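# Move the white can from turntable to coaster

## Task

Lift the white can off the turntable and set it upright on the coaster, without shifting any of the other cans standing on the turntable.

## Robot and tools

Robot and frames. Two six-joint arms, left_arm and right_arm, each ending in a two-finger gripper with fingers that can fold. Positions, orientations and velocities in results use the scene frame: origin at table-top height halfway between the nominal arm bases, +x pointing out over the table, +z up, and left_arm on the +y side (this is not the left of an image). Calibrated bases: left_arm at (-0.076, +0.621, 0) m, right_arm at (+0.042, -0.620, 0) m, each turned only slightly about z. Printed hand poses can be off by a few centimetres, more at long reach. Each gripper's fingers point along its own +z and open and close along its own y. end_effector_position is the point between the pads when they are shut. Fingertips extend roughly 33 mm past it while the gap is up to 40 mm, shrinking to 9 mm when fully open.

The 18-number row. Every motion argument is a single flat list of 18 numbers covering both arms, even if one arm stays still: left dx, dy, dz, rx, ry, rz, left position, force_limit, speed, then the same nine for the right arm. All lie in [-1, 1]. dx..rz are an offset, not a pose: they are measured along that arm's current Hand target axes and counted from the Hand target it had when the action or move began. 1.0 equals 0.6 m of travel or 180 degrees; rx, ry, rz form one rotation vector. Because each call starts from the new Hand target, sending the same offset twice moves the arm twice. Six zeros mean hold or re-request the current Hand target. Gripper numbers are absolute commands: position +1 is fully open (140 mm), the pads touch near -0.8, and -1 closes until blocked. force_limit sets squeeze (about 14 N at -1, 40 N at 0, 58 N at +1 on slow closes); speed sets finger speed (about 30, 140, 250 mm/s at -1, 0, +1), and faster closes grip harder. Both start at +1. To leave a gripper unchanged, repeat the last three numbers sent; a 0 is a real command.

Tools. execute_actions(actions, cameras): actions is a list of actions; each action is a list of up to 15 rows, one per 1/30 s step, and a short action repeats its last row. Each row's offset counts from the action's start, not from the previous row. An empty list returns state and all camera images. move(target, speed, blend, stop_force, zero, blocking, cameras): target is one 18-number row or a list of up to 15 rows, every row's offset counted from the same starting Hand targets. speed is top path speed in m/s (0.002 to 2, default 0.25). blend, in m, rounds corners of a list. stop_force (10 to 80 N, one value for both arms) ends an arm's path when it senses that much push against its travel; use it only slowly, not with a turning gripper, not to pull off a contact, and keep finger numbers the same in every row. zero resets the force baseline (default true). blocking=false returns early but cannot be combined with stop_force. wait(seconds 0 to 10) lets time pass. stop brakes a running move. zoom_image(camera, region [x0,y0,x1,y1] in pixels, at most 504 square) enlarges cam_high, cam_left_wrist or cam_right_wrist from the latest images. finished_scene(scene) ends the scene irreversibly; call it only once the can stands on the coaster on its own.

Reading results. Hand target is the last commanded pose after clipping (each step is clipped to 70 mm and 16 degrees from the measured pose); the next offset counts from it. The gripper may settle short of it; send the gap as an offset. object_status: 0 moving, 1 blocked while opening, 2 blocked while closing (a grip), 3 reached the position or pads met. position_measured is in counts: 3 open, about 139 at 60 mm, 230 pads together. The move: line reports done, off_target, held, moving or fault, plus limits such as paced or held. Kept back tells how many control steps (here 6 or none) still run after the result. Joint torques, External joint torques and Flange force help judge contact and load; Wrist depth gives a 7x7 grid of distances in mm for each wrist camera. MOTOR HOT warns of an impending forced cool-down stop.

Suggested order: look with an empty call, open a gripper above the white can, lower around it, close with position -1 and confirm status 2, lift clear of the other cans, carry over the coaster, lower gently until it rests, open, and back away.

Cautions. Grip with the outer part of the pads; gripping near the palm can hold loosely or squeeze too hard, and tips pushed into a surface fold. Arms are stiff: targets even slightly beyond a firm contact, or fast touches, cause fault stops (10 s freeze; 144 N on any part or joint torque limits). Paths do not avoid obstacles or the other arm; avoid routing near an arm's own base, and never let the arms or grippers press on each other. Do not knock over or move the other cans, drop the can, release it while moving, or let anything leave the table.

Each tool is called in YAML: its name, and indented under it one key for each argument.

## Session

execute_actions:
  actions: []

zoom_image:
  camera: "cam_high"
  region: [230, 140, 450, 300]

wait:
  seconds: 0.5
  cameras: ["all"]

Scene clock: 0.00 s.
left_arm: end_effector_position=(+0.7935, +0.1888, +0.3736) position_measured=3 object_status=3 end_effector_quat_wxyz=(-0.080, +0.764, +0.627, +0.129) | right_arm: end_effector_position=(+0.4232, -0.8269, +0.1098) position_measured=3 object_status=3 end_effector_quat_wxyz=(-0.246, +0.884, +0.234, +0.321)
Joint positions: left_arm=[-0.592 0.788 0.602 0.304 1.825 -0.334] | right_arm=[-1.106 0.169 2.28 0.767 1.26 -0.532]
Joint velocities: within noise
Joint torques (N m): no reading
External joint torques (N m): no reading
Flange force (N): no reading
Wrist depth (mm): cam_left_wrist=[484 490 502 1393 1343 1376 1393 / 489 492 491 1335 1384 1367 1428 / 489 495 494 510 1402 1384 1384 / 493 143 504 511 1410 1410 1438 / - 133 505 512 1393 1438 110 / - 456 - 517 1419 1410 110 / 449 456 459 535 1419 1410 -] | cam_right_wrist=[472 - - - - - - / - - 357 - - 273 - / - 355 - - - 268 - / - 134 - - - - 127 / - 280 - - 236 223 120 / - - - - - - - / - - - - - - 926]
Hand target: left_arm +0.7935, +0.1888, +0.3736; -0.080, +0.764, +0.627, +0.129 | right_arm +0.4232, -0.8269, +0.1098; -0.246, +0.884, +0.234, +0.321
Tool commands: left_gripper/position=+1.0 left_gripper/force_limit=+1.0 left_gripper/speed=+1.0 right_gripper/position=+1.0 right_gripper/force_limit=+1.0 right_gripper/speed=+1.0

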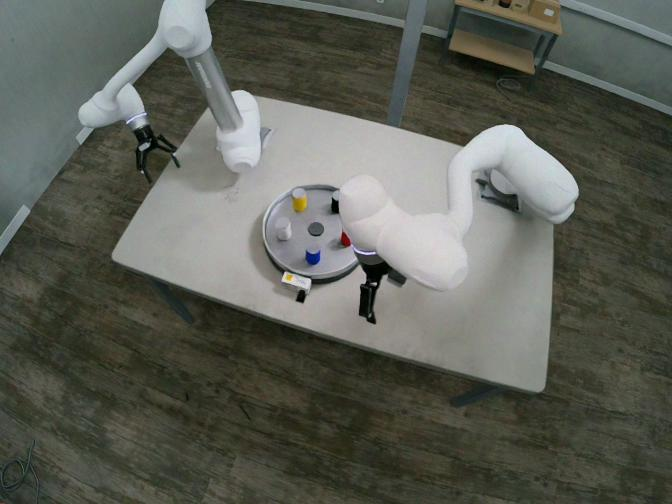

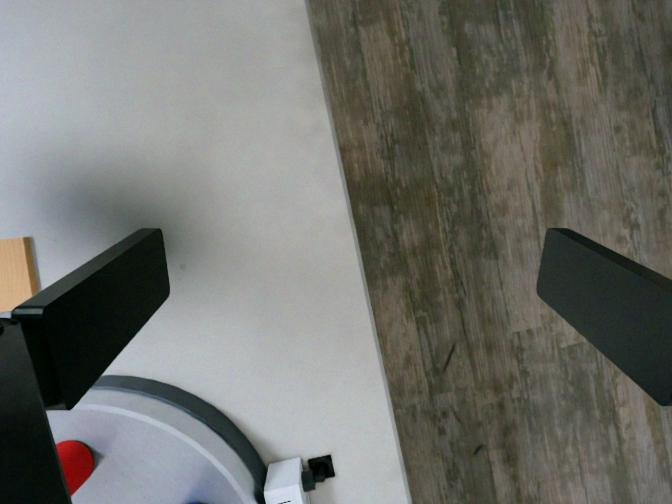

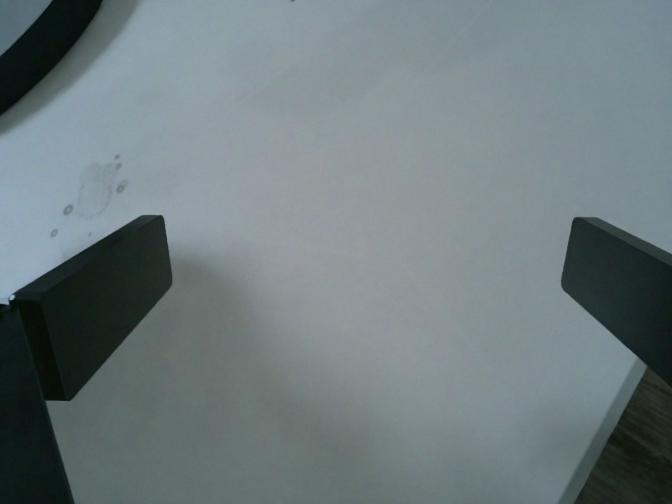

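Scaled by 2.291 from the camera's 672x504 image, which has a finer 960x720 frame.

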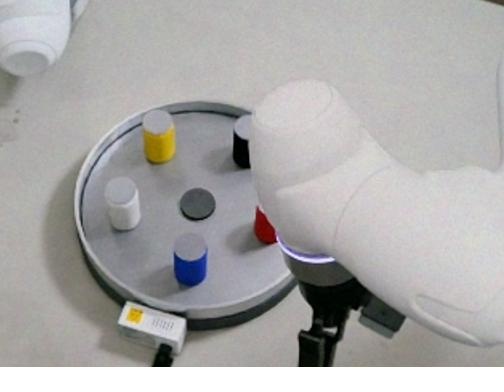

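Scene clock: 0.50 s.
left_arm: end_effector_position=(+0.7935, +0.1888, +0.3736) position_measured=3 object_status=3 end_effector_quat_wxyz=(-0.080, +0.764, +0.627, +0.129) | right_arm: end_effector_position=(+0.4232, -0.8269, +0.1098) position_measured=3 object_status=3 end_effector_quat_wxyz=(-0.246, +0.884, +0.234, +0.321)
Joint positions: left_arm=[-0.592 0.788 0.602 0.304 1.825 -0.334] | right_arm=[-1.106 0.169 2.28 0.767 1.26 -0.532]
Joint torques (N m): left_arm=[-2.41 -113.65 -43.72 4.75 0.11 0.27] | right_arm=[-0.23 -47.58 -28.91 1.99 1.94 -0.08]
External joint torques (N m): left_arm=[2.53 -0.25 3.06 0.09 0.06 -0.27] | right_arm=[0.11 1.82 0.44 1.19 -0.33 0.07]
Flange force (N): left_arm=[0.0 0.0 0.0] | right_arm=[-1.1 3.1 4.0]
Wrist depth (mm): cam_left_wrist=[464 489 496 1376 1376 1402 1438 / 483 493 490 1351 1367 1367 1393 / - 497 - 506 1367 1419 1402 / - 132 - 1376 1428 1419 1447 / - 116 506 - 1402 1428 109 / - 449 512 - 1410 1428 110 / 454 454 460 516 1393 1419 -] | cam_right_wrist=[471 443 417 - - - - / - 421 - 303 297 - - / - 347 - - 275 - 236 / - 137 295 280 - - 134 / - 118 - 249 - 220 121 / - 278 - - - - - / - - - - - 199 933]
Hand target: left_arm +0.7935, +0.1888, +0.3736; -0.080, +0.764, +0.627, +0.129 | right_arm +0.4232, -0.8269, +0.1098; -0.246, +0.884, +0.234, +0.321
Tool commands: left_gripper/position=+1.0 left_gripper/force_limit=+1.0 left_gripper/speed=+1.0 right_gripper/position=+1.0 right_gripper/force_limit=+1.0 right_gripper/speed=+1.0
wait: 0.50 s; at rest by 0.17 s

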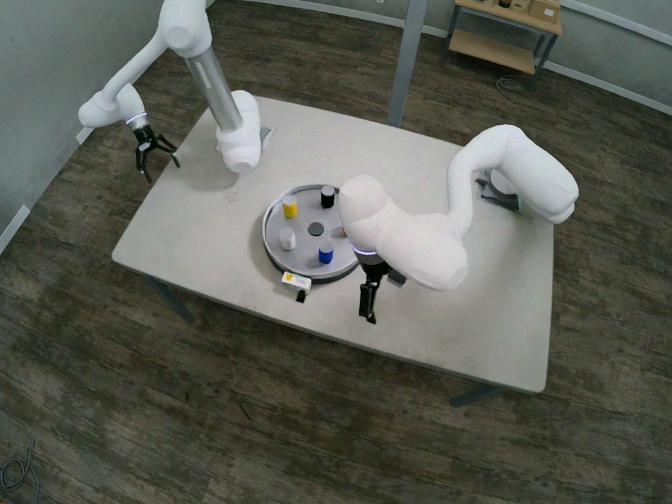

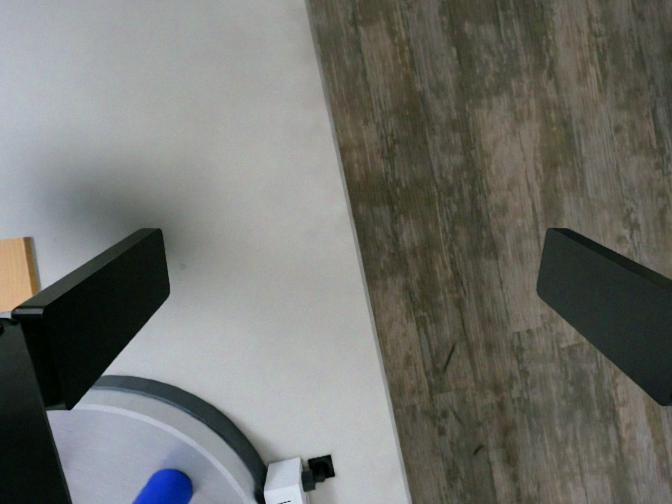

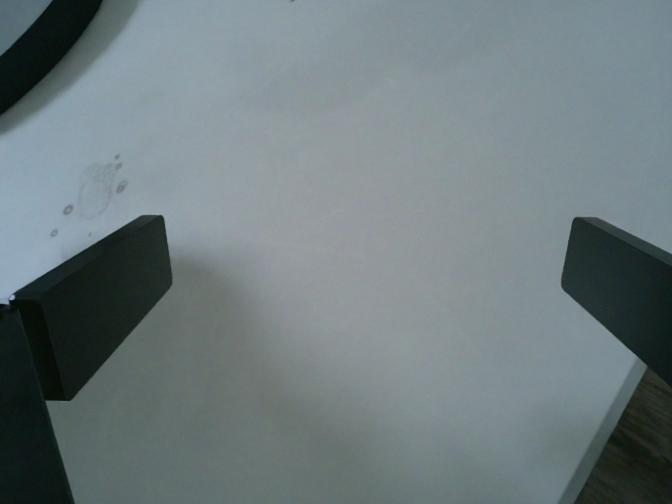

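move:
  target:
    - [0.296,-0.31,0.172,0.104,0.031,0.028,1,1,1,0.3217,-0.5678,0.1947,-0.0544,-0.1495,-0.0167,1,-0.2,-0.1]
    - [0.494,-0.5175,0.2867,0.1732,0.0517,0.0468,1,1,1,0.2754,-0.9255,0.4721,-0.0906,-0.2492,-0.0278,1,-0.2,-0.1]
  speed: 0.45
  blend: [0.08,0]
  cameras: ["all"]

wait:
  seconds: 1.0
  cameras: ["cam_high","cam_right_wrist"]

Scene clock: 5.13 s.
left_arm: end_effector_position=(+0.5595, +0.5779, +0.2858) position_measured=3 object_status=3 end_effector_quat_wxyz=(-0.341, +0.745, +0.573, +0.011) | right_arm: end_effector_position=(+0.3471, -0.1916, +0.1897) position_measured=3 object_status=3 end_effector_quat_wxyz=(+0.000, +0.954, +0.300, +0.000)
Joint positions: left_arm=[-0.316 0.431 1.458 0.399 1.828 -0.075] | right_arm=[0.904 0.041 1.993 0 1.108 1.848]
Joint torques (N m): left_arm=[-1.85 -83.1 -41.85 4.55 1.44 0.17] | right_arm=[-1.56 -42.63 -38.58 2.75 0.41 -0.15]
External joint torques (N m): left_arm=[1.83 0.83 2.85 0.23 -0.03 -0.19] | right_arm=[1.45 0.74 1 1.08 -0.45 0.15]
Flange force (N): left_arm=[0.0 -2.3 6.4] | right_arm=[-1.3 -2.8 2.6]
Wrist depth (mm): cam_left_wrist=[2638 2199 1885 1591 449 398 359 / 2336 2096 578 456 436 386 352 / 528 - - - 435 384 347 / 516 133 540 473 424 152 327 / - 124 522 456 406 370 110 / - 571 507 430 403 363 105 / - 539 495 435 387 355 327] | cam_right_wrist=[246 245 244 243 243 238 166 / 255 259 258 258 256 251 173 / 247 271 270 205 271 271 262 / - 144 281 288 288 281 127 / - 134 377 270 275 - 115 / - - - - - - - / - 415 430 - - - -]
Hand target: left_arm +0.5595, +0.5779, +0.2858; -0.341, +0.745, +0.573, +0.011 | right_arm +0.3470, -0.1915, +0.1896; +0.000, +0.954, +0.300, +0.000
Off the commanded pose: left_arm 0.000 m, 0 deg | right_arm 0.000 m, 0 deg.
move: done; limits=paced

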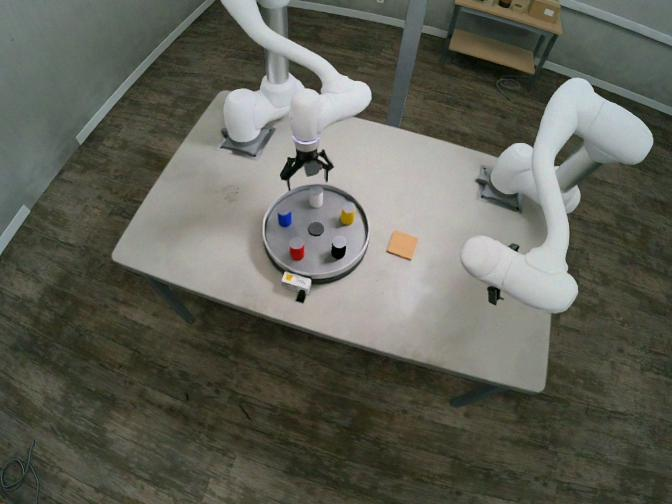

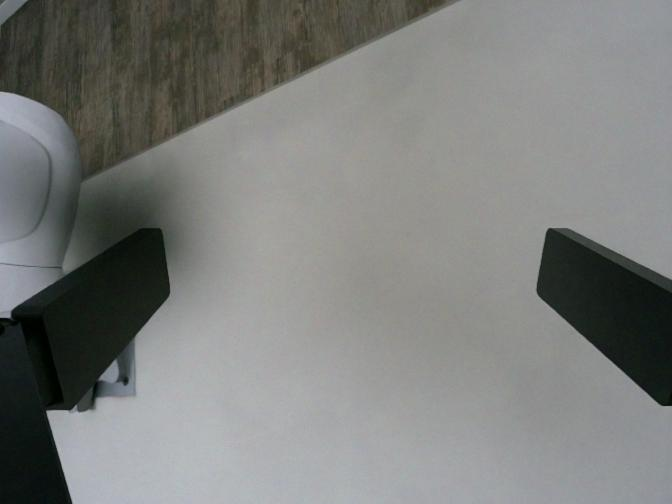

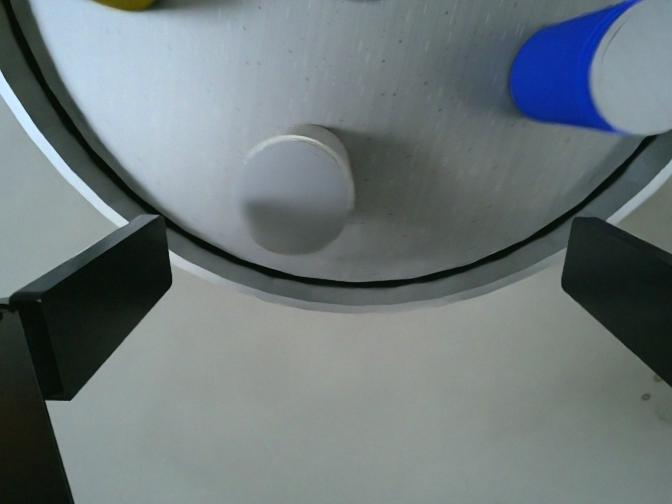

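Scene clock: 6.13 s.
left_arm: end_effector_position=(+0.5595, +0.5779, +0.2858) position_measured=3 object_status=3 end_effector_quat_wxyz=(-0.341, +0.745, +0.573, +0.011) | right_arm: end_effector_position=(+0.3470, -0.1915, +0.1896) position_measured=3 object_status=3 end_effector_quat_wxyz=(+0.000, +0.954, +0.300, +0.000)
Joint positions: left_arm=[-0.316 0.431 1.458 0.399 1.828 -0.075] | right_arm=[0.904 0.041 1.993 0 1.108 1.848]
Joint torques (N m): left_arm=[-2.42 -83.41 -41.69 4.53 1.42 0.23] | right_arm=[-0.03 -43.96 -38.23 2.75 0.2 -0.02]
External joint torques (N m): left_arm=[2.4 1.02 2.61 0.26 0 -0.26] | right_arm=[0.13 1.87 0.53 1.1 -0.24 0.02]
Flange force (N): left_arm=[0.8 -1.6 6.1] | right_arm=[1.9 -1.0 2.6]
Wrist depth (mm): cam_left_wrist=[2769 2156 1809 1625 449 400 361 / 2312 2177 1901 517 436 394 353 / 530 671 - 476 427 382 346 / 512 132 554 473 410 379 329 / - 143 524 464 410 369 110 / - - - 441 398 360 327 / - - 482 460 392 353 329] | cam_right_wrist=[244 245 244 244 243 243 241 / 256 255 247 257 254 193 253 / 247 188 185 272 270 188 251 / - 145 285 289 289 280 127 / - 145 - 277 267 374 115 / - 405 - - - 387 392 / - 430 - - - - -]
Hand target: left_arm +0.5595, +0.5779, +0.2858; -0.341, +0.745, +0.573, +0.011 | right_arm +0.3470, -0.1915, +0.1896; +0.000, +0.954, +0.300, +0.000
Tool commands: left_gripper/position=+1.0 left_gripper/force_limit=+1.0 left_gripper/speed=+1.0 right_gripper/position=+1.0 right_gripper/force_limit=-0.2 right_gripper/speed=-0.1
Off the commanded pose: left_arm 0.000 m, 0 deg | right_arm 0.000 m, 0 deg.
wait: 1.00 s; at rest by 0.17 s
Images, in order (width x height): cam_high 672x504, cam_right_wrist 672x504.

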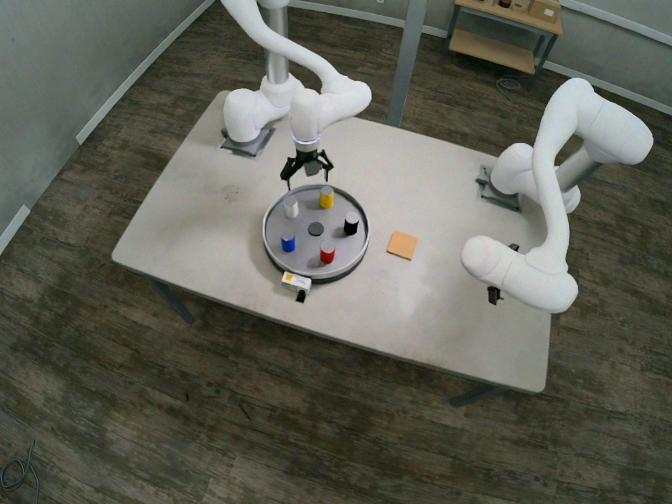

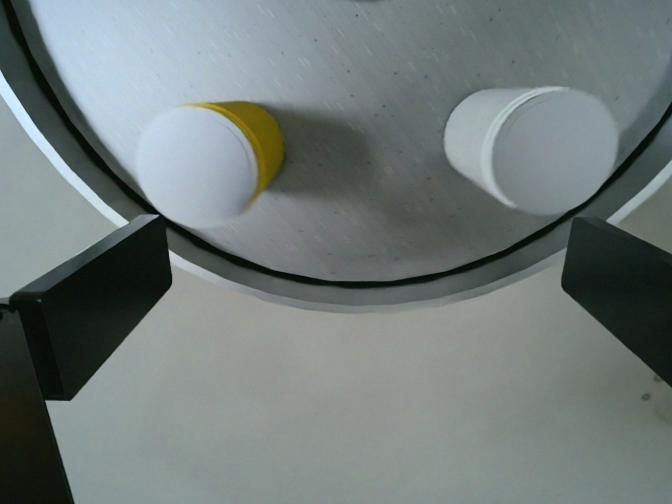

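wait:
  seconds: 2.4
  cameras: ["cam_right_wrist"]

Scene clock: 9.77 s.
left_arm: end_effector_position=(+0.5595, +0.5779, +0.2858) position_measured=3 object_status=3 end_effector_quat_wxyz=(-0.341, +0.745, +0.573, +0.011) | right_arm: end_effector_position=(+0.3470, -0.1915, +0.1896) position_measured=3 object_status=3 end_effector_quat_wxyz=(+0.000, +0.954, +0.300, +0.000)
Joint positions: left_arm=[-0.316 0.431 1.458 0.399 1.828 -0.075] | right_arm=[0.904 0.041 1.993 0 1.108 1.848]
Joint torques (N m): left_arm=[-2.4 -83.27 -41.85 4.54 1.47 0.18] | right_arm=[-0.03 -43.75 -38.23 2.76 0.24 -0.03]
External joint torques (N m): left_arm=[2.45 1.01 2.91 0.23 -0.05 -0.2] | right_arm=[0.02 1.69 0.43 1.1 -0.29 0.03]
Flange force (N): left_arm=[0.7 -2.0 6.8] | right_arm=[1.8 -0.7 2.4]
Wrist depth (mm): cam_left_wrist=[2702 2177 1853 1637 440 398 368 / 2361 1985 1766 495 435 396 349 / 528 650 - 480 431 370 366 / 526 133 - 467 418 152 127 / - 123 537 462 406 369 110 / - - 512 451 388 356 326 / - - 481 451 386 353 329] | cam_right_wrist=[165 172 244 244 242 243 241 / 249 259 259 257 256 255 255 / 246 271 273 270 187 272 264 / - 144 285 290 194 280 127 / - 126 - 282 270 - 115 / - 399 391 397 - - - / - 444 - - - 440 -]
Hand target: left_arm +0.5595, +0.5779, +0.2858; -0.341, +0.745, +0.573, +0.011 | right_arm +0.3470, -0.1915, +0.1896; +0.000, +0.954, +0.300, +0.000
Tool commands: left_gripper/position=+1.0 left_gripper/force_limit=+1.0 left_gripper/speed=+1.0 right_gripper/position=+1.0 right_gripper/force_limit=-0.2 right_gripper/speed=-0.1
Off the commanded pose: left_arm 0.000 m, 0 deg | right_arm 0.000 m, 0 deg.
wait: 2.40 s; at rest from the start
Images, in order (width x height): cam_right_wrist 672x504.

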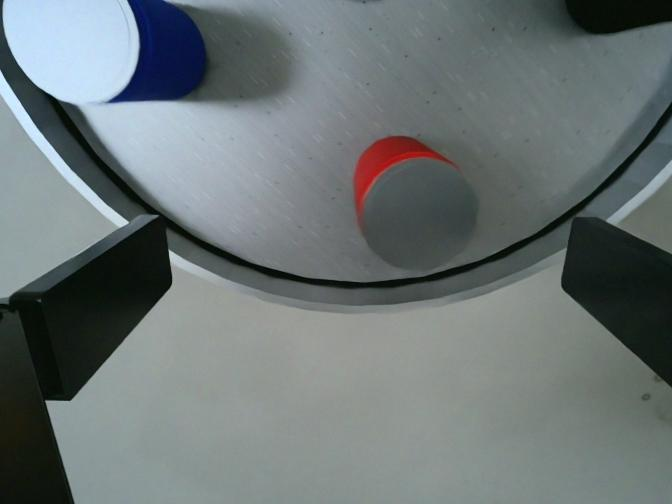

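wait:
  seconds: 0.85

execute_actions:
  actions:
    - [[0,0,0,0,0,0,1,1,1,0.0021,0.0073,0,0,0,-0.0095,1,-0.2,-0.1],[0,0,0,0,0,0,1,1,1,0.0044,0.0145,0,0,0,-0.0191,1,-0.2,-0.1],[0,0,0,0,0,0,1,1,1,0.007,0.0217,0,0,0,-0.0287,1,-0.2,-0.1],[0,0,0,0,0,0,1,1,1,0.0097,0.0289,0,0,0,-0.0382,1,-0.2,-0.1],[0,0,0,0,0,0,1,1,1,0.0127,0.0361,0,0,0,-0.0478,1,-0.2,-0.1],[0,0,0,0,0,0,1,1,1,0.0159,0.0433,0,0,0,-0.0573,1,-0.2,-0.1],[0,0,0,0,0,0,1,1,1,0.0193,0.0504,0.005,0,0,-0.0668,1,-0.2,-0.1],[0,0,0,0,0,0,1,1,1,0.0229,0.0575,0.0125,0,0,-0.0764,1,-0.2,-0.1],[0,0,0,0,0,0,1,1,1,0.0268,0.0645,0.02,0,0,-0.0859,1,-0.2,-0.1],[0,0,0,0,0,0,1,1,1,0.0298,0.0714,0.0275,0,0,-0.0955,1,-0.2,-0.1],[0,0,0,0,0,0,1,1,1,0.032,0.0783,0.035,0,0,-0.1051,1,-0.2,-0.1],[0,0,0,0,0,0,1,1,1,0.0345,0.0852,0.0425,0,0,-0.1146,1,-0.2,-0.1],[0,0,0,0,0,0,1,1,1,0.0372,0.0919,0.05,0,0,-0.1242,1,-0.2,-0.1],[0,0,0,0,0,0,1,1,1,0.04,0.0986,0.0575,0,0,-0.1337,1,-0.2,-0.1],[0,0,0,0,0,0,1,1,1,0.0431,0.1051,0.065,0,0,-0.1433,-1,-0.2,-0.1]]
    - [[0,0,0,0,0,0,1,1,1,0.0001,0.0073,0.0075,0,0,-0.0095,-1,-0.2,-0.1],[0,0,0,0,0,0,1,1,1,0.0004,0.0145,0.014,0,0,-0.0191,-1,-0.2,-0.1],[0,0,0,0,0,0,1,1,1,0.001,0.0217,0.02,0,0,-0.0287,-1,-0.2,-0.1],[0,0,0,0,0,0,1,1,1,0.0017,0.0289,0.024,0,0,-0.0382,-1,-0.2,-0.1],[0,0,0,0,0,0,1,1,1,0.0027,0.0361,0.025,0,0,-0.0478,-1,-0.2,-0.1],[0,0,0,0,0,0,1,1,1,0.0039,0.0433,0.025,0,0,-0.0573,-1,-0.2,-0.1],[0,0,0,0,0,0,1,1,1,0.0053,0.0504,0.025,0,0,-0.0668,-1,-0.2,-0.1],[0,0,0,0,0,0,1,1,1,0.0069,0.0575,0.025,0,0,-0.0764,-1,-0.2,-0.1],[0,0,0,0,0,0,1,1,1,0.0088,0.0645,0.025,0,0,-0.0859,-1,-0.2,-0.1],[0,0,0,0,0,0,1,1,1,0.0108,0.0714,0.025,0,0,-0.0955,-1,-0.2,-0.1],[0,0,0,0,0,0,1,1,1,0.013,0.0783,0.025,0,0,-0.1051,-1,-0.2,-0.1],[0,0,0,0,0,0,1,1,1,0.0155,0.0852,0.025,0,0,-0.1146,-1,-0.2,-0.1],[0,0,0,0,0,0,1,1,1,0.0182,0.0919,0.025,0,0,-0.1242,-1,-0.2,-0.1],[0,0,0,0,0,0,1,1,1,0.021,0.0986,0.025,0,0,-0.1337,-1,-0.2,-0.1],[0,0,0,0,0,0,1,1,1,0.0241,0.1051,0.025,0,0,-0.1433,-1,-0.2,-0.1]]
    - [[0,0,0,0,0,0,1,1,1,0.0001,0.0073,0,0,0,-0.0095,-1,-0.2,-0.1],[0,0,0,0,0,0,1,1,1,0.0004,0.0145,0,0,0,-0.0191,-1,-0.2,-0.1],[0,0,0,0,0,0,1,1,1,0.001,0.0217,0,0,0,-0.0287,-1,-0.2,-0.1],[0,0,0,0,0,0,1,1,1,0.0017,0.0289,0,0,0,-0.0382,-1,-0.2,-0.1],[0,0,0,0,0,0,1,1,1,0.0027,0.0361,0,0,0,-0.0478,-1,-0.2,-0.1],[0,0,0,0,0,0,1,1,1,0.0039,0.0433,0,0,0,-0.0573,-1,-0.2,-0.1],[0,0,0,0,0,0,1,1,1,0.0053,0.0504,0,0,0,-0.0668,-1,-0.2,-0.1],[0,0,0,0,0,0,1,1,1,0.0069,0.0575,0,0,0,-0.0764,-1,-0.2,-0.1],[0,0,0,0,0,0,1,1,1,0.0088,0.0645,0,0,0,-0.0859,-1,-0.2,-0.1],[0,0,0,0,0,0,1,1,1,0.0108,0.0714,0,0,0,-0.0955,-1,-0.2,-0.1],[0,0,0,0,0,0,1,1,1,0.013,0.0783,0,0,0,-0.1051,-1,-0.2,-0.1],[0,0,0,0,0,0,1,1,1,0.0155,0.0852,0,0,0,-0.1146,-1,-0.2,-0.1],[0,0,0,0,0,0,1,1,1,0.0182,0.0919,-0.002,0,0,-0.1242,-1,-0.2,-0.1],[0,0,0,0,0,0,1,1,1,0.021,0.0986,-0.006,0,0,-0.1337,-1,-0.2,-0.1],[0,0,0,0,0,0,1,1,1,0.0241,0.1051,-0.012,0,0,-0.1433,-1,-0.2,-0.1]]
    - [[0,0,0,0,0,0,1,1,1,0.0001,0.0071,-0.008,0,0,-0.0088,-1,-0.2,-0.1],[0,0,0,0,0,0,1,1,1,0.0004,0.0137,-0.017,0,0,-0.017,-1,-0.2,-0.1],[0,0,0,0,0,0,1,1,1,0.0008,0.0198,-0.027,0,0,-0.0246,-1,-0.2,-0.1],[0,0,0,0,0,0,1,1,1,0.0013,0.0255,-0.037,0,0,-0.0317,-1,-0.2,-0.1],[0,0,0,0,0,0,1,1,1,0.0019,0.0307,-0.047,0,0,-0.0382,-1,-0.2,-0.1],[0,0,0,0,0,0,1,1,1,0.0025,0.0354,-0.057,0,0,-0.0441,-1,-0.2,-0.1],[0,0,0,0,0,0,1,1,1,0.0031,0.0396,-0.067,0,0,-0.0494,-1,-0.2,-0.1],[0,0,0,0,0,0,1,1,1,0.0037,0.0433,-0.077,0,0,-0.0541,-1,-0.2,-0.1],[0,0,0,0,0,0,1,1,1,0.0042,0.0465,-0.087,0,0,-0.0582,-1,-0.2,-0.1],[0,0,0,0,0,0,1,1,1,0.0047,0.0492,-0.096,0,0,-0.0616,-1,-0.2,-0.1],[0,0,0,0,0,0,1,1,1,0.0051,0.0514,-0.104,0,0,-0.0644,-1,-0.2,-0.1],[0,0,0,0,0,0,1,1,1,0.0055,0.0531,-0.111,0,0,-0.0666,-1,-0.2,-0.1],[0,0,0,0,0,0,1,1,1,0.0057,0.0543,-0.116,0,0,-0.0681,-1,-0.2,-0.1],[0,0,0,0,0,0,1,1,1,0.0059,0.055,-0.119,0,0,-0.069,-1,-0.2,-0.1],[0,0,0,0,0,0,1,1,1,0.006,0.0554,-0.12,0,0,-0.0694,-1,-0.2,-0.1]]
  cameras: ["cam_high","cam_right_wrist"]

zoom_image:
  camera: "cam_high"
  region: [230, 140, 450, 300]

Scene clock: 12.67 s.
left_arm: end_effector_position=(+0.5595, +0.5779, +0.2858) position_measured=3 object_status=3 end_effector_quat_wxyz=(-0.341, +0.745, +0.573, +0.011) | right_arm: end_effector_position=(+0.3470, -0.1915, +0.1896) position_measured=3 object_status=3 end_effector_quat_wxyz=(+0.000, +0.954, +0.300, +0.000)
Joint positions: left_arm=[-0.316 0.431 1.458 0.399 1.828 -0.075] | right_arm=[0.904 0.041 1.993 0 1.108 1.848]
Joint torques (N m): left_arm=[-2.37 -83.85 -41.63 4.49 1.38 0.22] | right_arm=[0.28 -44.48 -38.11 2.69 0.24 -0.04]
External joint torques (N m): left_arm=[2.4 1.32 2.43 0.32 0.04 -0.25] | right_arm=[-0.29 2.28 0.13 1.18 -0.3 0.04]
Flange force (N): left_arm=[0.9 -0.9 5.6] | right_arm=[3.3 -0.7 2.5]
Wrist depth (mm): cam_left_wrist=[2769 2199 1853 1602 450 404 358 / 2386 2096 1725 493 445 392 348 / 530 656 569 481 432 388 343 / 517 143 544 476 415 381 327 / - 123 534 462 410 371 110 / - 540 539 - 395 359 326 / 643 579 490 436 396 351 329] | cam_right_wrist=[165 175 244 244 243 242 241 / 176 182 257 257 256 256 255 / 260 272 273 270 - 270 263 / - 144 286 286 292 281 127 / - 117 - 268 368 - 115 / - - - - 385 398 - / 429 432 - - - 410 -]
Hand target: left_arm +0.5595, +0.5779, +0.2858; -0.341, +0.745, +0.573, +0.011 | right_arm +0.3470, -0.1915, +0.1896; +0.000, +0.954, +0.300, +0.000
Tool commands: left_gripper/position=+1.0 left_gripper/force_limit=+1.0 left_gripper/speed=+1.0 right_gripper/position=+1.0 right_gripper/force_limit=-0.2 right_gripper/speed=-0.1
Off the commanded pose: left_arm 0.000 m, 0 deg | right_arm 0.000 m, 0 deg.
wait: 0.87 s; at rest from the start

Scene clock: 14.47 s.
left_arm: end_effector_position=(+0.5595, +0.5779, +0.2858) position_measured=3 object_status=3 end_effector_quat_wxyz=(-0.341, +0.745, +0.573, +0.011) | right_arm: end_effector_position=(+0.5487, -0.2268, +0.1772) position_measured=154 object_status=2 end_effector_quat_wxyz=(+0.003, +0.500, +0.866, +0.000) end_effector_velocity=(+0.077, +0.044, +0.189) end_effector_angular_velocity=(+0.006, +0.028, +0.596)
Joint positions: left_arm=[-0.316 0.431 1.458 0.399 1.828 -0.075] | right_arm=[0.626 0.225 1.804 -0.005 1.11 0.088]
Joint velocities: left_arm=[within noise] | right_arm=[-0.024 0.001 -0.378 0.026 0.393 -0.633]
Joint torques (N m): left_arm=[-2.58 -83.47 -41.64 4.55 1.42 0.14] | right_arm=[0.55 -63.6 -38.29 2.71 0.31 0.16]
External joint torques (N m): left_arm=[2.63 1.41 2.86 0.21 0.01 -0.16] | right_arm=[-0.13 2.48 0.98 1.17 -0.29 -0.15]
External joint torques at the end of the 1st action: left_arm=[2.66 0.95 3.02 0.17 0.01 -0.19] | right_arm=[1.93 2.63 0.54 1.21 -0.5 -0.13]
External joint torques at the end of the 2nd action: left_arm=[2.77 1.06 2.55 0.24 0.05 -0.24] | right_arm=[1 1.53 -0.5 0.93 -0.37 -0.22]
External joint torques at the end of the 3rd action: left_arm=[2.47 -0.22 2.75 0.28 0 -0.23] | right_arm=[2.57 1.63 2.15 1.18 -0.36 -0.04]
Flange force (N): left_arm=[0.9 -1.3 6.5] | right_arm=[-0.2 1.7 3.4]
Flange force at the end of the 1st action (N): left_arm=[0.8 -2.2 7.0] | right_arm=[4.3 2.0 3.8]
Flange force at the end of the 2nd action (N): left_arm=[1.3 -1.3 6.1] | right_arm=[2.1 2.8 1.6]
Flange force at the end of the 3rd action (N): left_arm=[0.9 -3.7 6.9] | right_arm=[3.9 -2.2 4.2]
Wrist depth (mm): cam_left_wrist=[2638 2220 1838 1613 452 401 349 / 2386 2116 1823 - 442 390 353 / 537 735 559 485 426 384 358 / 514 133 511 480 404 376 329 / - 115 528 460 408 373 110 / - 579 505 448 394 358 326 / - 581 490 441 396 347 329] | cam_right_wrist=[163 226 231 229 230 228 227 / 158 208 242 242 242 241 238 / 249 258 257 131 250 256 243 / - 263 124 136 133 236 - / - 86 80 355 129 80 91 / - 76 67 - - - - / - - - - - - -]
Hand target: left_arm +0.5595, +0.5779, +0.2858; -0.341, +0.745, +0.573, +0.011 | right_arm +0.5597, -0.2199, +0.2148; +0.000, +0.463, +0.886, +0.000
Off the commanded pose: left_arm 0.000 m, 0 deg | right_arm 0.040 m, 5 deg.
Kept back: 6 steps.
Images, in order (width x height): cam_high 672x504, cam_right_wrist 672x504.

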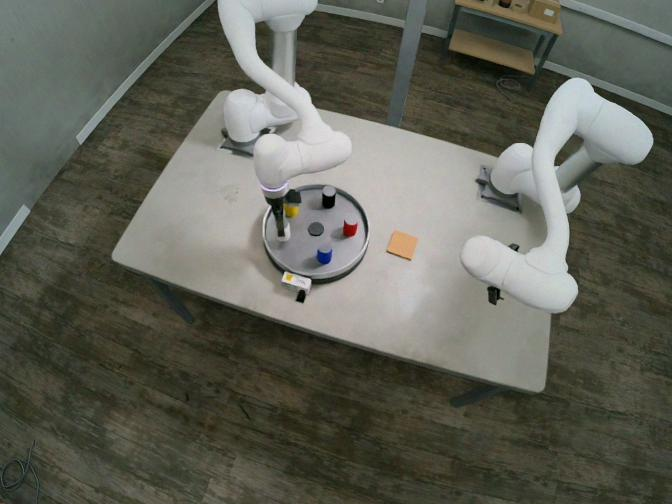

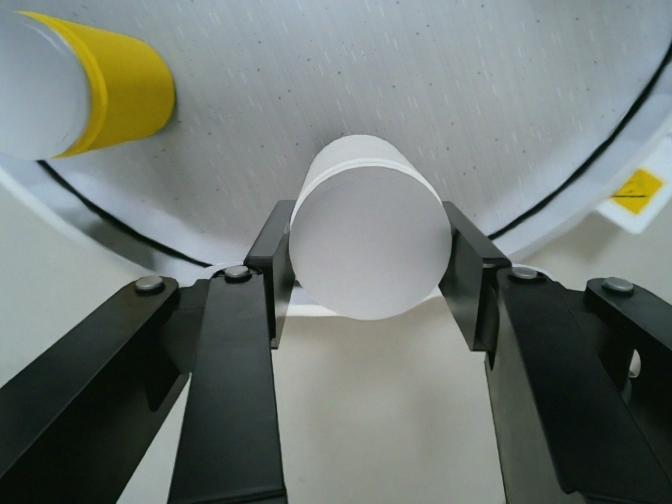

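Scaled by 2.291 from the camera's 672x504 image, which has a finer 960x720 frame.

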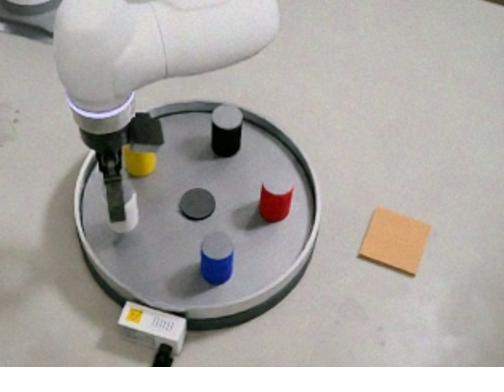

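move:
  target:
    - [0,0,0,0,0,0,1,1,1,0.06,0.015,-0.1167,0,0,0,-1,-0.2,-0.1]
    - [0,0,0,0,0,0,1,1,1,0.6,0.138,-0.1167,0,0,0,-1,-0.2,-0.1]
    - [0,0,0,0,0,0,1,1,1,0.784,0.18,-0.042,0,0,0,-1,-0.2,-0.1]
  speed: 0.35
  blend: [0.03,0.04,0]
  cameras: ["cam_high","cam_right_wrist"]

Scene clock: 17.00 s.
left_arm: end_effector_position=(+0.5595, +0.5779, +0.2858) position_measured=3 object_status=3 end_effector_quat_wxyz=(-0.341, +0.745, +0.573, +0.011) | right_arm: end_effector_position=(+0.3796, +0.2278, +0.2397) position_measured=154 object_status=2 end_effector_quat_wxyz=(+0.000, +0.463, +0.886, +0.000)
Joint positions: left_arm=[-0.316 0.431 1.458 0.399 1.828 -0.075] | right_arm=[1.171 0.62 1.104 0 1.419 0.546]
Joint torques (N m): left_arm=[-2.74 -83.27 -42.02 4.57 1.42 0.18] | right_arm=[-0.12 -105.52 -42.86 3.2 0.29 -0.04]
External joint torques (N m): left_arm=[2.7 0.87 2.94 0.22 0.01 -0.2] | right_arm=[-0.11 2.68 0.9 1.14 -0.32 0.04]
Flange force (N): left_arm=[0.9 -2.2 6.9] | right_arm=[0.9 1.5 2.5]
Wrist depth (mm): cam_left_wrist=[2670 2177 1853 1613 447 399 361 / 2438 2096 600 - 430 398 355 / 526 - 566 524 411 381 349 / 514 133 534 462 418 371 331 / - 123 523 465 411 366 109 / - 598 502 447 398 359 325 / 650 537 483 441 389 354 329] | cam_right_wrist=[- - - - - - 352 / - 364 - 341 357 - 353 / - 371 - 131 359 - - / - - 123 - 133 390 389 / - 87 80 381 129 80 91 / - 76 67 391 - - - / - - - 420 417 - -]
Hand target: left_arm +0.5595, +0.5779, +0.2858; -0.341, +0.745, +0.573, +0.011 | right_arm +0.3796, +0.2279, +0.2397; +0.000, +0.463, +0.886, +0.000
Off the commanded pose: left_arm 0.000 m, 0 deg | right_arm 0.000 m, 0 deg.
move: done
Images, in order (width x height): cam_high 672x504, cam_right_wrist 672x504.

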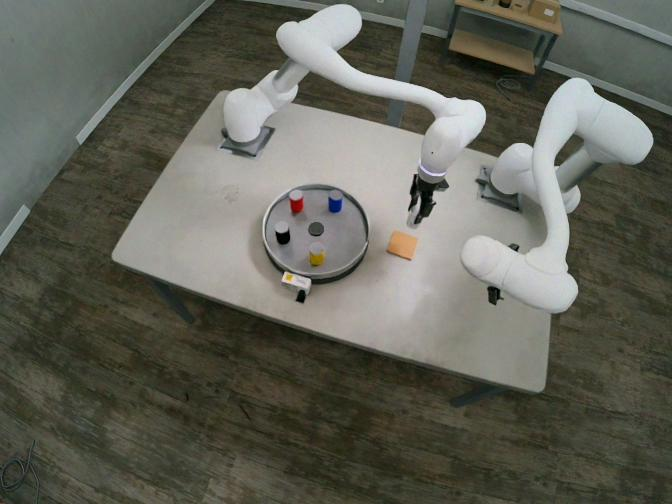

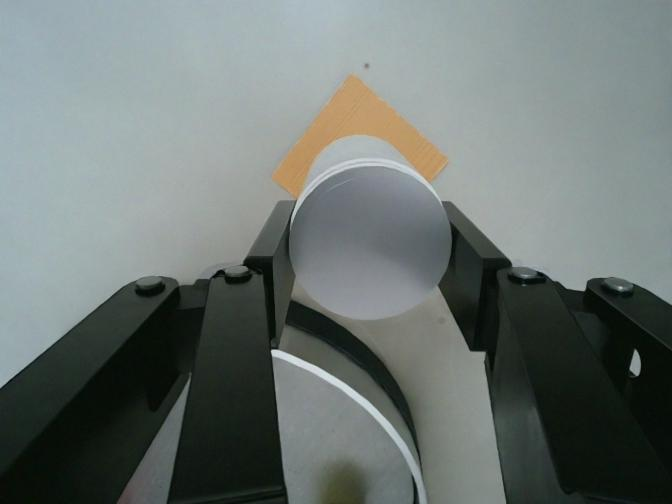

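move:
  target: [0,0,0,0,0,0,1,1,1,-0.0147,0.015,0.2228,0,0,0,-1,-0.2,-0.1]
  speed: 0.25

move:
  target: [0,0,0,0,0,0,1,1,1,0,0,0.035,0,0,0,-1,-0.2,-0.1]
  speed: 0.02
  stop_force: 10
  cameras: ["cam_right_wrist"]

Scene clock: 18.27 s.
left_arm: end_effector_position=(+0.5595, +0.5779, +0.2858) position_measured=3 object_status=3 end_effector_quat_wxyz=(-0.341, +0.745, +0.573, +0.011) | right_arm: end_effector_position=(+0.3920, +0.2257, +0.1061) position_measured=154 object_status=2 end_effector_quat_wxyz=(+0.000, +0.463, +0.886, +0.000)
Joint positions: left_arm=[-0.316 0.431 1.458 0.399 1.828 -0.075] | right_arm=[1.158 0.683 1.244 0 1.216 0.533]
Joint torques (N m): left_arm=[-2.55 -82.77 -41.66 4.61 1.46 0.28] | right_arm=[-0.24 -109.26 -41.14 2.98 0.35 -0.07]
External joint torques (N m): left_arm=[2.58 0.12 2.42 0.21 -0.04 -0.3] | right_arm=[0.83 3.86 1.61 1.13 -0.37 0.07]
Flange force (N): left_arm=[1.1 -2.7 6.2] | right_arm=[1.5 0.5 4.2]
Wrist depth (mm): cam_left_wrist=[2638 2177 1780 1591 458 391 362 / 2336 2096 1738 483 446 391 362 / 528 723 528 470 430 382 347 / 514 124 - 470 419 379 330 / - 123 534 455 408 371 110 / - 579 - 449 398 360 325 / - 572 504 423 391 354 328] | cam_right_wrist=[- - - - - - - / - 227 - 215 217 - - / - - 230 153 222 237 - / 254 - 123 - 133 - 249 / - 86 80 - 142 80 91 / - 76 67 289 283 - - / - - - 260 - - -]
Hand target: left_arm +0.5595, +0.5779, +0.2858; -0.341, +0.745, +0.573, +0.011 | right_arm +0.3920, +0.2257, +0.1060; +0.000, +0.463, +0.886, +0.000
Off the commanded pose: left_arm 0.000 m, 0 deg | right_arm 0.000 m, 0 deg.
move: done

Scene clock: 19.37 s.
left_arm: end_effector_position=(+0.5595, +0.5779, +0.2858) position_measured=3 object_status=3 end_effector_quat_wxyz=(-0.341, +0.745, +0.573, +0.011) | right_arm: end_effector_position=(+0.3920, +0.2258, +0.0959) position_measured=154 object_status=2 end_effector_quat_wxyz=(+0.000, +0.463, +0.886, +0.000)
Joint positions: left_arm=[-0.316 0.431 1.458 0.399 1.828 -0.075] | right_arm=[1.158 0.689 1.252 0 1.201 0.533]
Joint torques (N m): left_arm=[-2.65 -82.91 -41.57 4.62 1.43 0.17] | right_arm=[-1.98 -87.21 -29.6 2.36 -0.85 -0.1]
External joint torques (N m): left_arm=[2.63 0.61 2.58 0.16 -0.02 -0.2] | right_arm=[1.57 -18.04 -9.63 1.7 0.82 0.1]
Flange force (N): left_arm=[1.1 -2.1 6.3] | right_arm=[1.1 -1.6 -20.4]
Wrist depth (mm): cam_left_wrist=[2735 2199 1809 1674 445 413 359 / 2386 2116 1766 489 440 381 355 / 529 639 562 485 430 372 348 / 516 133 - 450 422 371 330 / - 123 539 - - 354 110 / - 579 565 445 403 359 325 / - 575 486 426 393 354 330] | cam_right_wrist=[206 207 - 203 - - 202 / - - - 205 208 - - / - - 217 131 214 - 227 / - - 123 135 136 - 241 / - 86 80 - 129 80 91 / - 76 67 286 - - - / - - - 255 - - -]
Hand target: left_arm +0.5595, +0.5779, +0.2858; -0.341, +0.745, +0.573, +0.011 | right_arm +0.3920, +0.2257, +0.0959; +0.000, +0.463, +0.886, +0.000 (not the last commanded pose)
Off the commanded pose: left_arm 0.000 m, 0 deg | right_arm 0.011 m, 0 deg.
move: contact (right_arm)
Images, in order (width x height): cam_right_wrist 672x504.

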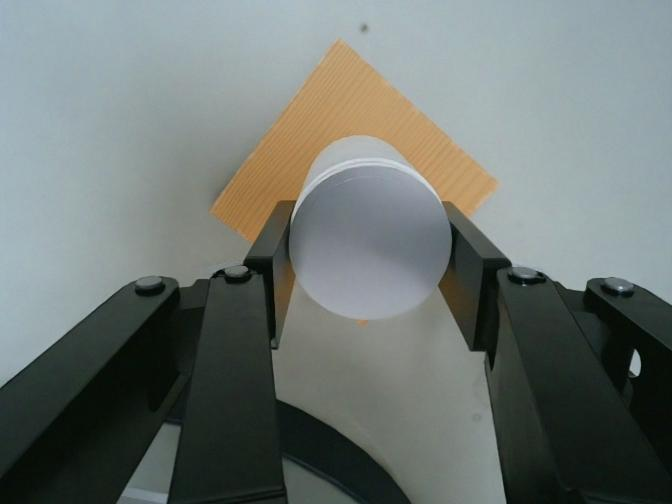

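move:
  target:
    - [0,0,0,0,0,0,1,1,1,0,0,0,0,0,0,0.4,-0.2,-0.5]
    - [0,0,0,0,0,0,1,1,1,0,0,-0.22,0,0,0,0.4,-0.2,-0.5]
  speed: 0.2
  cameras: ["cam_high","cam_right_wrist"]

Scene clock: 21.43 s.
left_arm: end_effector_position=(+0.5595, +0.5779, +0.2858) position_measured=3 object_status=3 end_effector_quat_wxyz=(-0.341, +0.745, +0.573, +0.011) | right_arm: end_effector_position=(+0.3920, +0.2258, +0.2280) position_measured=78 object_status=3 end_effector_quat_wxyz=(+0.000, +0.463, +0.886, +0.000)
Joint positions: left_arm=[-0.316 0.431 1.458 0.399 1.828 -0.075] | right_arm=[1.158 0.628 1.111 0 1.403 0.533]
Joint torques (N m): left_arm=[-2.94 -83.32 -41.88 4.52 1.37 0.25] | right_arm=[0.05 -105.18 -41.81 3.23 0.13 -0.09]
External joint torques (N m): left_arm=[2.93 1.03 2.92 0.26 0.05 -0.27] | right_arm=[-0.45 2.67 0.19 1.07 -0.17 0.09]
Flange force (N): left_arm=[1.2 -1.9 6.9] | right_arm=[1.8 3.5 1.3]
Wrist depth (mm): cam_left_wrist=[2735 2116 1869 1591 458 398 369 / 2336 2116 1838 498 - - 353 / 524 - 589 - 429 398 329 / 513 133 535 473 418 378 327 / - 143 524 461 408 369 110 / - 569 489 449 400 359 327 / - - 479 435 391 353 329] | cam_right_wrist=[- - 329 - - 328 - / 353 - 340 329 345 333 342 / - - 357 355 335 - - / 390 104 385 380 385 134 - / - 91 344 379 - 117 100 / - 67 366 377 - - - / - - 300 406 - - -]
Hand target: left_arm +0.5595, +0.5779, +0.2858; -0.341, +0.745, +0.573, +0.011 | right_arm +0.3920, +0.2258, +0.2279; +0.000, +0.463, +0.886, +0.000
Off the commanded pose: left_arm 0.000 m, 0 deg | right_arm 0.000 m, 0 deg.
move: done
Images, in order (width x height): cam_high 672x504, cam_right_wrist 672x504.

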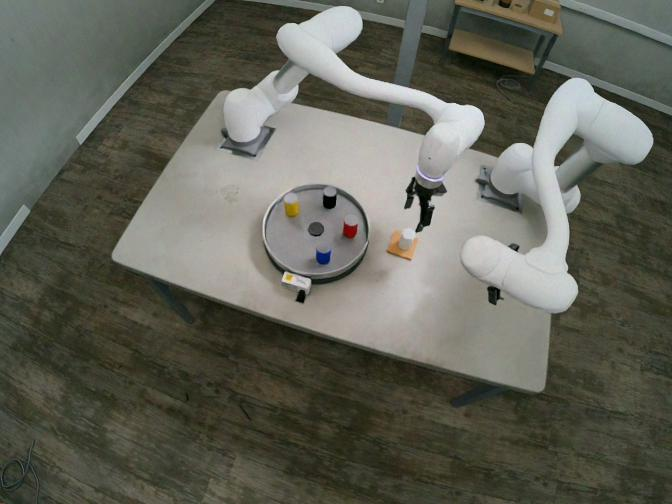

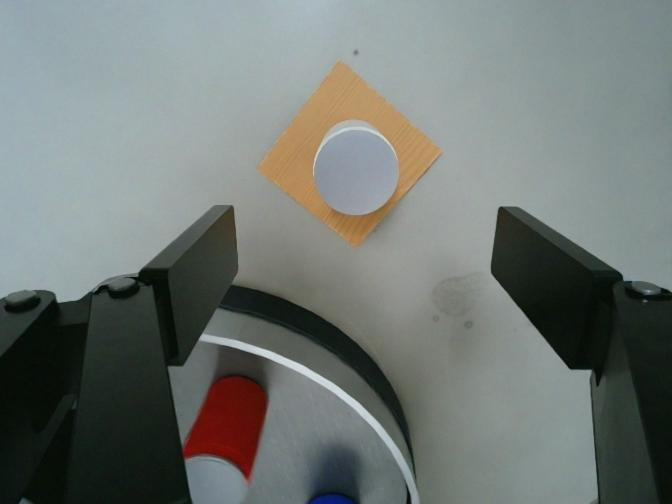

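finished_scene:
  scene: 2

The scene is finished: the task was done.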